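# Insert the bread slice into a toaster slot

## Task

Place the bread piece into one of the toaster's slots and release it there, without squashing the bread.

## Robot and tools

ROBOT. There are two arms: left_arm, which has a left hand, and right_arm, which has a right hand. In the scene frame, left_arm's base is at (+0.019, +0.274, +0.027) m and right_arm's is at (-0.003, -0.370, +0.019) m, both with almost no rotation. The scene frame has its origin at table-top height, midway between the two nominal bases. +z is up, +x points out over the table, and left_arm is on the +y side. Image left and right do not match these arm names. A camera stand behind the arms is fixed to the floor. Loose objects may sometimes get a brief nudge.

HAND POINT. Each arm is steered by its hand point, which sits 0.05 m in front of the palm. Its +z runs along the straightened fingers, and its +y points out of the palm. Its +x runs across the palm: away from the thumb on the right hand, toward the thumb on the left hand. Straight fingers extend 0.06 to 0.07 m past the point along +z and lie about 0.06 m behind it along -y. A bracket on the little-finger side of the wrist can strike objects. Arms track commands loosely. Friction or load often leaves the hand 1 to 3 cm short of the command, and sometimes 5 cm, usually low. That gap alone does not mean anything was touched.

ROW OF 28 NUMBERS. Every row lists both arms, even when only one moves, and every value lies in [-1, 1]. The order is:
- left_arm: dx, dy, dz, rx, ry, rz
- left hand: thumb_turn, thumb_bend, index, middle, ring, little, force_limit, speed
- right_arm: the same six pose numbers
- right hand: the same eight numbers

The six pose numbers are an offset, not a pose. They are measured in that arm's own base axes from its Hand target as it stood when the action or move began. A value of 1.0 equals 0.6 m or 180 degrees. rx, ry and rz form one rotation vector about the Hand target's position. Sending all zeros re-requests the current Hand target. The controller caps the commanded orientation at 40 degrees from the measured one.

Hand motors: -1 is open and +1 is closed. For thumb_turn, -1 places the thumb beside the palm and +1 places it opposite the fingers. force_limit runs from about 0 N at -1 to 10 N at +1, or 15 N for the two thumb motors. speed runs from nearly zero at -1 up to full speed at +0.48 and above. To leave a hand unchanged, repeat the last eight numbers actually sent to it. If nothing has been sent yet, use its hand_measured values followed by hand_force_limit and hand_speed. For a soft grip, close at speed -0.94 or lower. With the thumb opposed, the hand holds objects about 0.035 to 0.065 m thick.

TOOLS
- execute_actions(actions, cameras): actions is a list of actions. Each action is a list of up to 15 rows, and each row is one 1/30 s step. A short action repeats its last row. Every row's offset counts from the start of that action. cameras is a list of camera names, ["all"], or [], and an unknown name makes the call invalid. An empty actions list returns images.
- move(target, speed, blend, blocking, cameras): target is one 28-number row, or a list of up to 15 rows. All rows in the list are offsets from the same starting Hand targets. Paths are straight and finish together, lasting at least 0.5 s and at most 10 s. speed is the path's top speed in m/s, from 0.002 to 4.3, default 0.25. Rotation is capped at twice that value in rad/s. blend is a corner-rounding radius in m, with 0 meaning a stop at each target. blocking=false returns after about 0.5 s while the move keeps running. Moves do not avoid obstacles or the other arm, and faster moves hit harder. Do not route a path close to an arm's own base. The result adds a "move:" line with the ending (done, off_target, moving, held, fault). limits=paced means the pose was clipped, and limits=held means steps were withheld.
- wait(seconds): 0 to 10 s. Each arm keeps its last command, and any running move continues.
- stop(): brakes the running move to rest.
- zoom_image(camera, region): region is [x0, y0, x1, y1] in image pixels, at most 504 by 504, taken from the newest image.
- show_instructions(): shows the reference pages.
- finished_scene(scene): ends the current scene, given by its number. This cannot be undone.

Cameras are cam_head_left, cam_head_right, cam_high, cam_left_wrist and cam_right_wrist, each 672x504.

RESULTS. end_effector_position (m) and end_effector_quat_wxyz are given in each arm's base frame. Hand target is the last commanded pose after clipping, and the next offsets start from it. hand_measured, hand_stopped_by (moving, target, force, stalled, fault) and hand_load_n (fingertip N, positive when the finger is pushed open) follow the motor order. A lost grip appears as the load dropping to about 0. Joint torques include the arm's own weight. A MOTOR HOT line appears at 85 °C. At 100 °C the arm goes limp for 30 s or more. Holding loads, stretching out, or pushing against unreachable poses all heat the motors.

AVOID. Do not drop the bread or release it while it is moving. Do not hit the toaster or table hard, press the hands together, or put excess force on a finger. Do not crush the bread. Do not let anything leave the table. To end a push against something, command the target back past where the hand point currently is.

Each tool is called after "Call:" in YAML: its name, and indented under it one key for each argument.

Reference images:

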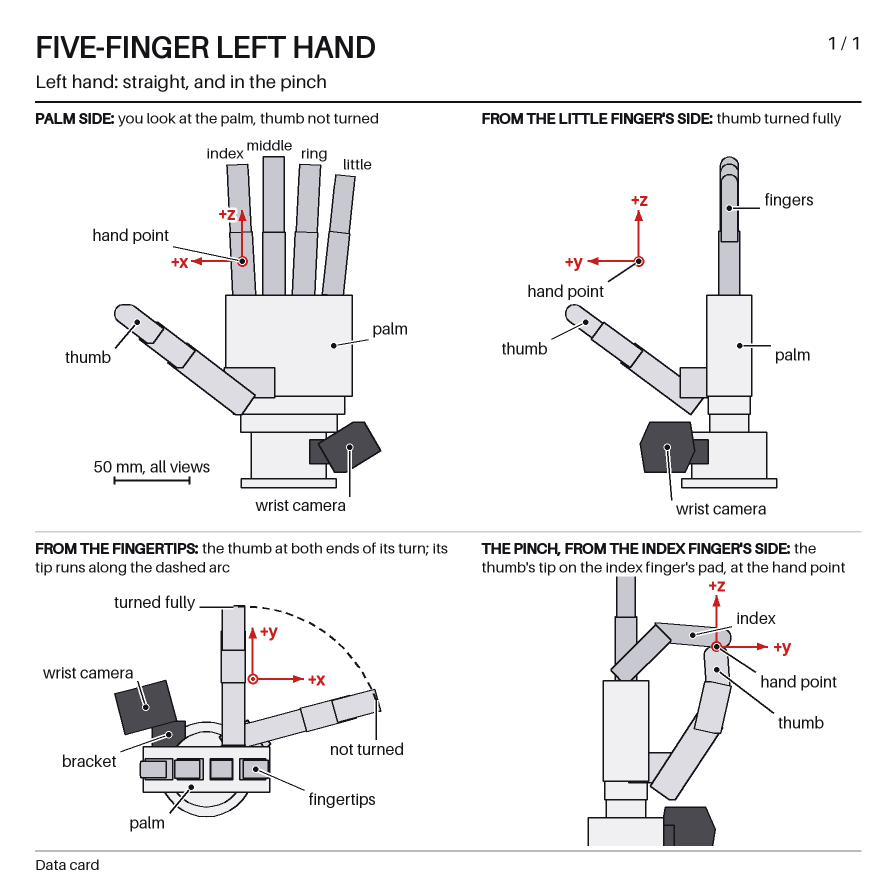

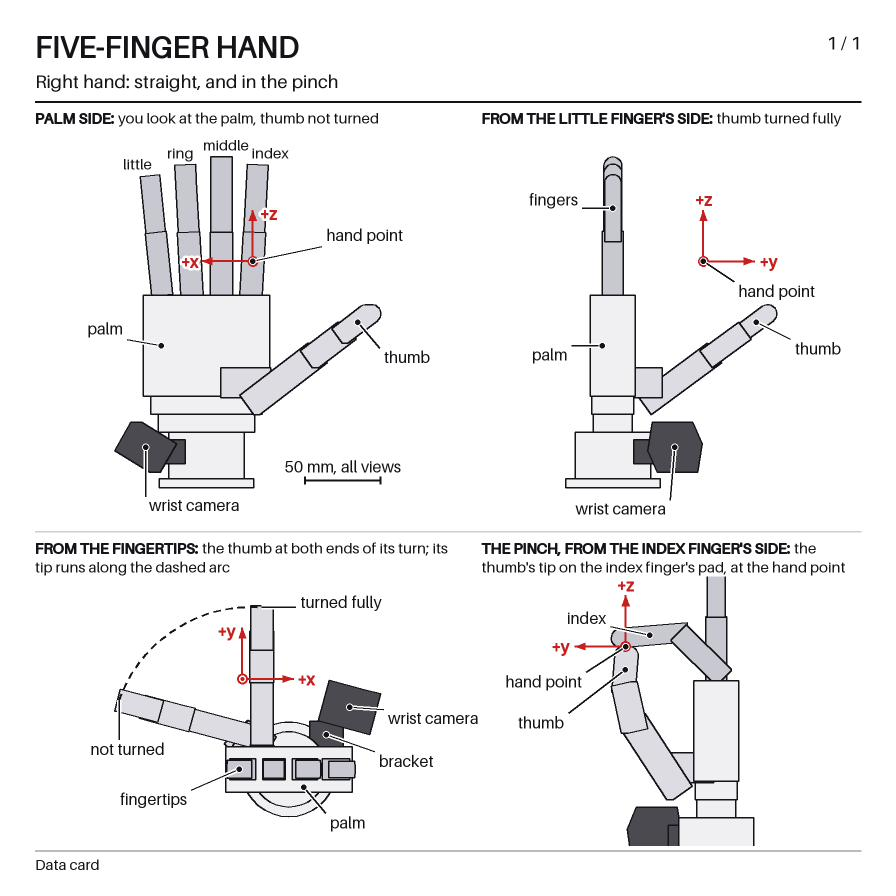

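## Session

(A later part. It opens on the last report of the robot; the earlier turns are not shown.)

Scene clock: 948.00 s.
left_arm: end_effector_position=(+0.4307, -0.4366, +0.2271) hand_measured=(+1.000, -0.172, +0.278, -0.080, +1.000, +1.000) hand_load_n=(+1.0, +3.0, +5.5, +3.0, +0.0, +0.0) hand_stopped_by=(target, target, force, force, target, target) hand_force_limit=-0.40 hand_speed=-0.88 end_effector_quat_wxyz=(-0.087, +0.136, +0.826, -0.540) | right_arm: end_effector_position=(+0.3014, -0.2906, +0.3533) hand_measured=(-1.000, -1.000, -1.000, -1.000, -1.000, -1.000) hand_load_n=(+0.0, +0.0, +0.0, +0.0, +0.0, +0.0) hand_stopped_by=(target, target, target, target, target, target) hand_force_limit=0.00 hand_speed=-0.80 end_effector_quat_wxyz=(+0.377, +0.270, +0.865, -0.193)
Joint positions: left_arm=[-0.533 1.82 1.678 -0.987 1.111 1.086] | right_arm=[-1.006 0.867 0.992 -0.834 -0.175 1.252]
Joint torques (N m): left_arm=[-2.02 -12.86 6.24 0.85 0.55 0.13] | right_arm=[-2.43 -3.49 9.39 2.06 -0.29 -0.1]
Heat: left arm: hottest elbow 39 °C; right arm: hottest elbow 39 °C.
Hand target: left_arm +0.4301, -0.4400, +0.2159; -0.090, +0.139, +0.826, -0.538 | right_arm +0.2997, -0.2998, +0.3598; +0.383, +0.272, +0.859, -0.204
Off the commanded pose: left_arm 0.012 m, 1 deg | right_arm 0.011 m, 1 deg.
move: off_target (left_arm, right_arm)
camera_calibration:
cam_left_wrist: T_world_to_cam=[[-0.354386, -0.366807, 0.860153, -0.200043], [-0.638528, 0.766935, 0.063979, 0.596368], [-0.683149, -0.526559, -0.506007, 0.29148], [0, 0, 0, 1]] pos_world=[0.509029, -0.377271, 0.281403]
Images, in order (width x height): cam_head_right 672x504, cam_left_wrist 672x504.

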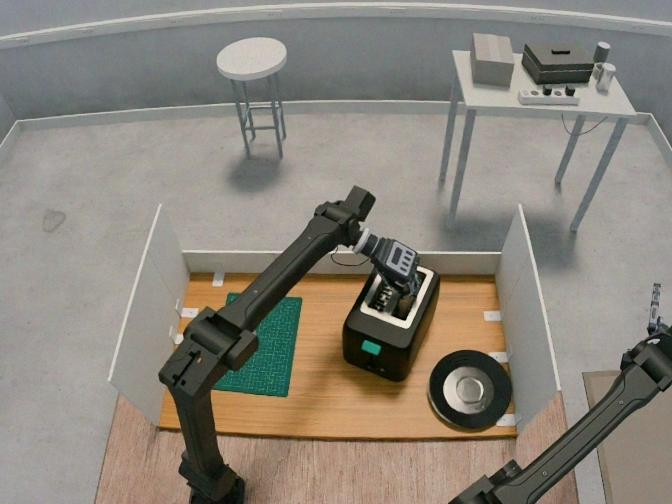

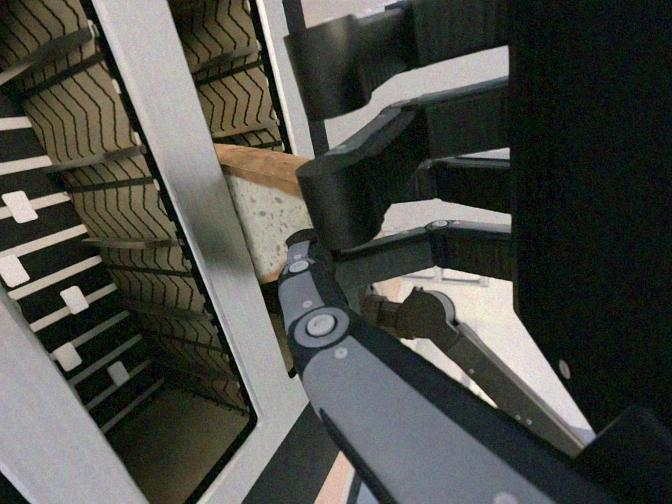

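Call:
execute_actions:
  actions:
    - [[0,0,0.008,0,0,0,1,-0.17,-0.6,-0.6,1,1,-0.4,-0.5,0,0,0,0,0,0,-1,-1,-1,-1,-1,-1,0,-0.8]]
    - [[0,0,0,0,0,0,1,-0.17,-0.6,-0.6,1,1,-0.4,-0.5,0,0,0,0,0,0,-1,-1,-1,-1,-1,-1,0,-0.8]]
  cameras: ["cam_left_wrist","cam_head_right"]

Call:
zoom_image:
  camera: "cam_head_right"
  region: [366, 246, 436, 316]

Scene clock: 954.43 s.
left_arm: end_effector_position=(+0.4308, -0.4366, +0.2268) hand_measured=(+1.000, -0.170, -0.600, -0.600, +1.000, +1.000) hand_load_n=(+0.0, +0.0, +0.0, -0.5, +0.0, +0.0) hand_stopped_by=(target, target, target, target, target, target) hand_force_limit=-0.40 hand_speed=-0.50 end_effector_quat_wxyz=(-0.087, +0.136, +0.826, -0.540) | right_arm: end_effector_position=(+0.3014, -0.2906, +0.3533) hand_measured=(-1.000, -1.000, -1.000, -1.000, -1.000, -1.000) hand_load_n=(+0.0, +0.0, -0.5, +0.0, +0.0, +0.0) hand_stopped_by=(target, target, target, target, target, target) hand_force_limit=0.00 hand_speed=-0.80 end_effector_quat_wxyz=(+0.377, +0.270, +0.865, -0.193)
Joint positions: left_arm=[-0.533 1.82 1.678 -0.986 1.11 1.086] | right_arm=[-1.006 0.867 0.992 -0.834 -0.175 1.252]
Joint torques (N m): left_arm=[-1.67 -12.98 6.99 0.54 0.6 0.13] | right_arm=[-2.55 -3.49 9.44 2.04 -0.3 -0.09]
Heat: left arm: hottest elbow 39 °C; right arm: hottest elbow 39 °C.
Hand target: left_arm +0.4300, -0.4401, +0.2209; -0.090, +0.139, +0.826, -0.538 | right_arm +0.2997, -0.2998, +0.3598; +0.383, +0.272, +0.859, -0.204
Off the commanded pose: left_arm 0.007 m, 1 deg | right_arm 0.011 m, 1 deg.
Step readings (end_effector_position of left_arm | right_arm):
0: (+0.4307, -0.4366, +0.2271) | (+0.3014, -0.2906, +0.3533)
1: (+0.4307, -0.4366, +0.2271) | (+0.3014, -0.2906, +0.3533)
2: (+0.4307, -0.4366, +0.2271) | (+0.3014, -0.2906, +0.3533)
4: (+0.4307, -0.4366, +0.2271) | (+0.3014, -0.2906, +0.3533)
8: (+0.4308, -0.4366, +0.2268) | (+0.3014, -0.2906, +0.3533)
15: (+0.4308, -0.4366, +0.2268) | (+0.3014, -0.2906, +0.3533)
16: (+0.4308, -0.4366, +0.2268) | (+0.3014, -0.2906, +0.3533)
17: (+0.4308, -0.4366, +0.2268) | (+0.3014, -0.2906, +0.3533)
19: (+0.4308, -0.4366, +0.2268) | (+0.3014, -0.2906, +0.3533)
23: (+0.4308, -0.4366, +0.2268) | (+0.3014, -0.2906, +0.3533)
30: (+0.4308, -0.4366, +0.2268) | (+0.3014, -0.2906, +0.3533)
camera_calibration:
cam_left_wrist: T_world_to_cam=[[-0.35444, -0.367172, 0.859975, -0.199932], [-0.638719, 0.766763, 0.0641253, 0.596512], [-0.682942, -0.526554, -0.506291, 0.29137], [0, 0, 0, 1]] pos_world=[0.509129, -0.377371, 0.281203]
Images, in order (width x height): cam_head_right 672x504, cam_left_wrist 672x504.

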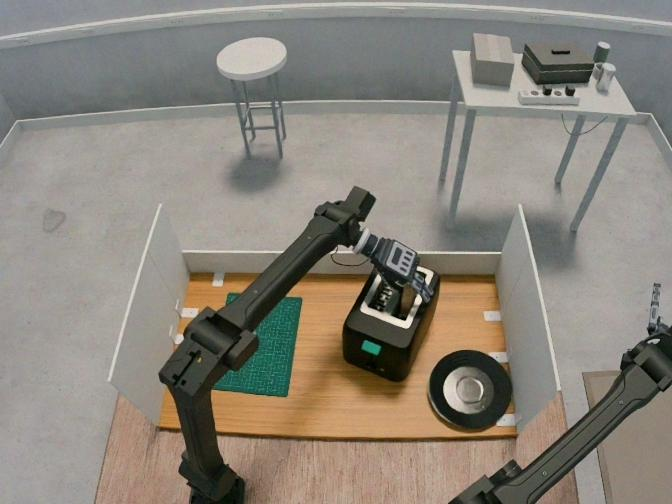

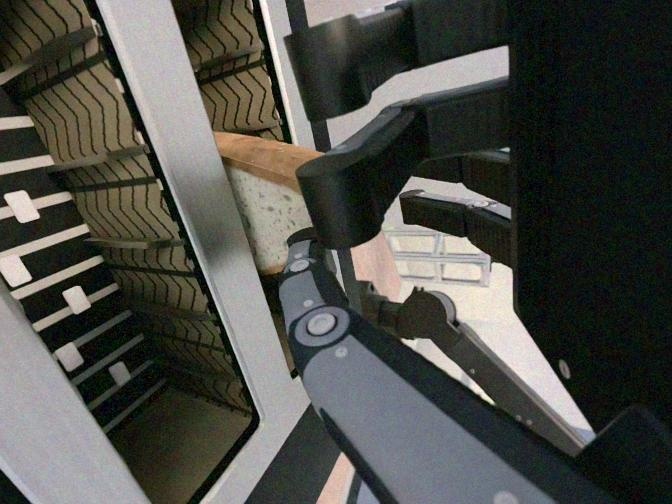

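Scaled by 7.200 from the camera's 672x504 image, which has a finer 960x720 frame.

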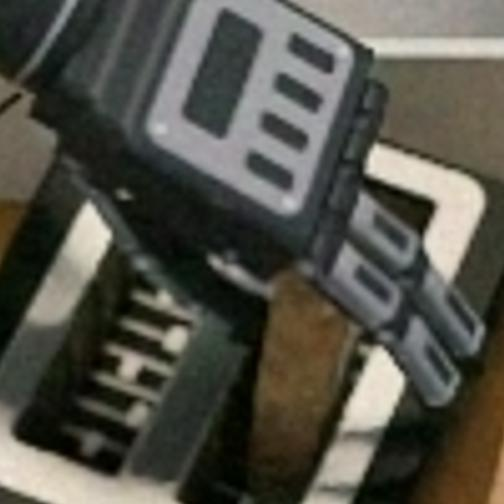

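Call:
move:
  target:
    - [0.004,0.008,0.05,0,0,0,1,-0.4,-0.6,-0.6,1,1,-0.4,-0.5,0,0,0,0,0,0,-1,-1,-1,-1,-1,-1,0,-0.8]
    - [0.006,0.01,0.22,0,0,0,1,-0.4,-0.6,-0.6,1,1,-0.4,-0.5,0,0,0,0,0,0,-1,-1,-1,-1,-1,-1,0,-0.8]
  speed: 0.1
  blend: [0.02,0]
  cameras: ["cam_left_wrist","cam_head_right"]

Call:
zoom_image:
  camera: "cam_head_right"
  region: [336, 232, 456, 332]

Scene clock: 966.40 s.
left_arm: end_effector_position=(+0.4228, -0.4314, +0.3357) hand_measured=(+1.000, -0.400, -0.600, -0.600, +1.000, +1.000) hand_load_n=(+0.0, +0.0, +0.0, +0.0, +0.0, +0.0) hand_stopped_by=(target, target, target, target, target, target) hand_force_limit=-0.40 hand_speed=-0.50 end_effector_quat_wxyz=(-0.108, +0.126, +0.831, -0.531) | right_arm: end_effector_position=(+0.3014, -0.2906, +0.3533) hand_measured=(-1.000, -1.000, -1.000, -1.000, -1.000, -1.000) hand_load_n=(+0.0, +0.0, +0.0, +0.0, +0.0, -0.5) hand_stopped_by=(target, target, target, target, target, target) hand_force_limit=0.00 hand_speed=-0.80 end_effector_quat_wxyz=(+0.377, +0.270, +0.865, -0.193)
Joint positions: left_arm=[-0.533 1.83 1.985 -1.348 1.11 1.104] | right_arm=[-1.006 0.867 0.992 -0.834 -0.175 1.252]
Joint torques (N m): left_arm=[-0.85 -13.27 10.67 0.02 0.82 0.11] | right_arm=[-2.43 -3.49 9.43 2.1 -0.3 -0.11]
Heat: left arm: hottest elbow 39 °C; right arm: hottest elbow 39 °C.
Hand target: left_arm +0.4337, -0.4341, +0.3526; -0.090, +0.139, +0.826, -0.538 | right_arm +0.2997, -0.2998, +0.3598; +0.383, +0.272, +0.859, -0.204
Off the commanded pose: left_arm 0.020 m, 3 deg | right_arm 0.011 m, 1 deg.
move: off_target (left_arm, right_arm); blend cut to 0.0152 m at target 1
camera_calibration:
cam_left_wrist: T_world_to_cam=[[-0.321156, -0.389059, 0.863419, -0.31913], [-0.629622, 0.768755, 0.112211, 0.561218], [-0.707414, -0.50759, -0.49185, 0.357453], [0, 0, 0, 1]] pos_world=[0.503732, -0.37416, 0.388381]
Images, in order (width x height): cam_head_right 672x504, cam_left_wrist 672x504.

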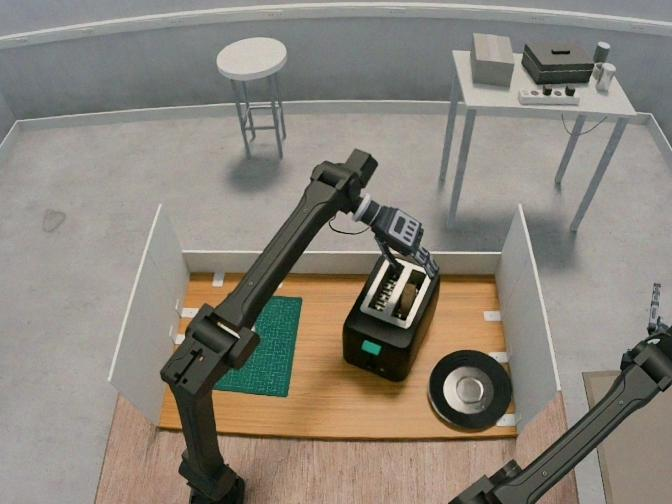

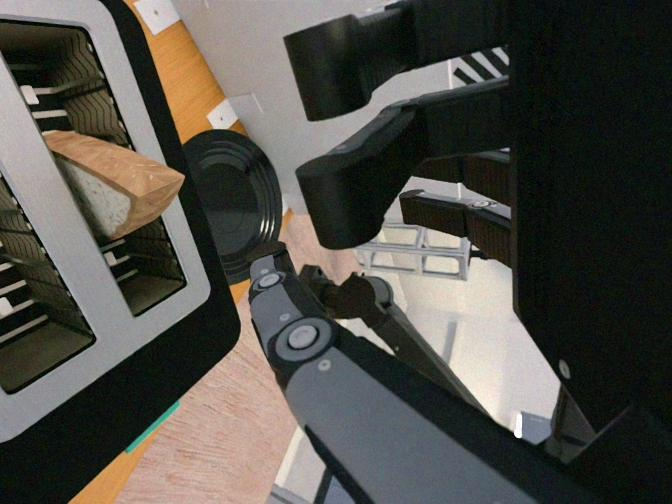

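Scaled by 4.200 from the camera's 672x504 image, which has a finer 960x720 frame.

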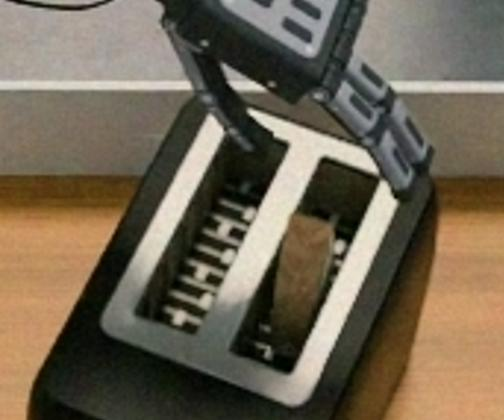

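Bread stands in the slot, released, and the hand is clear.

Call:
finished_scene:
  scene: 3

The scene is finished: the task was done.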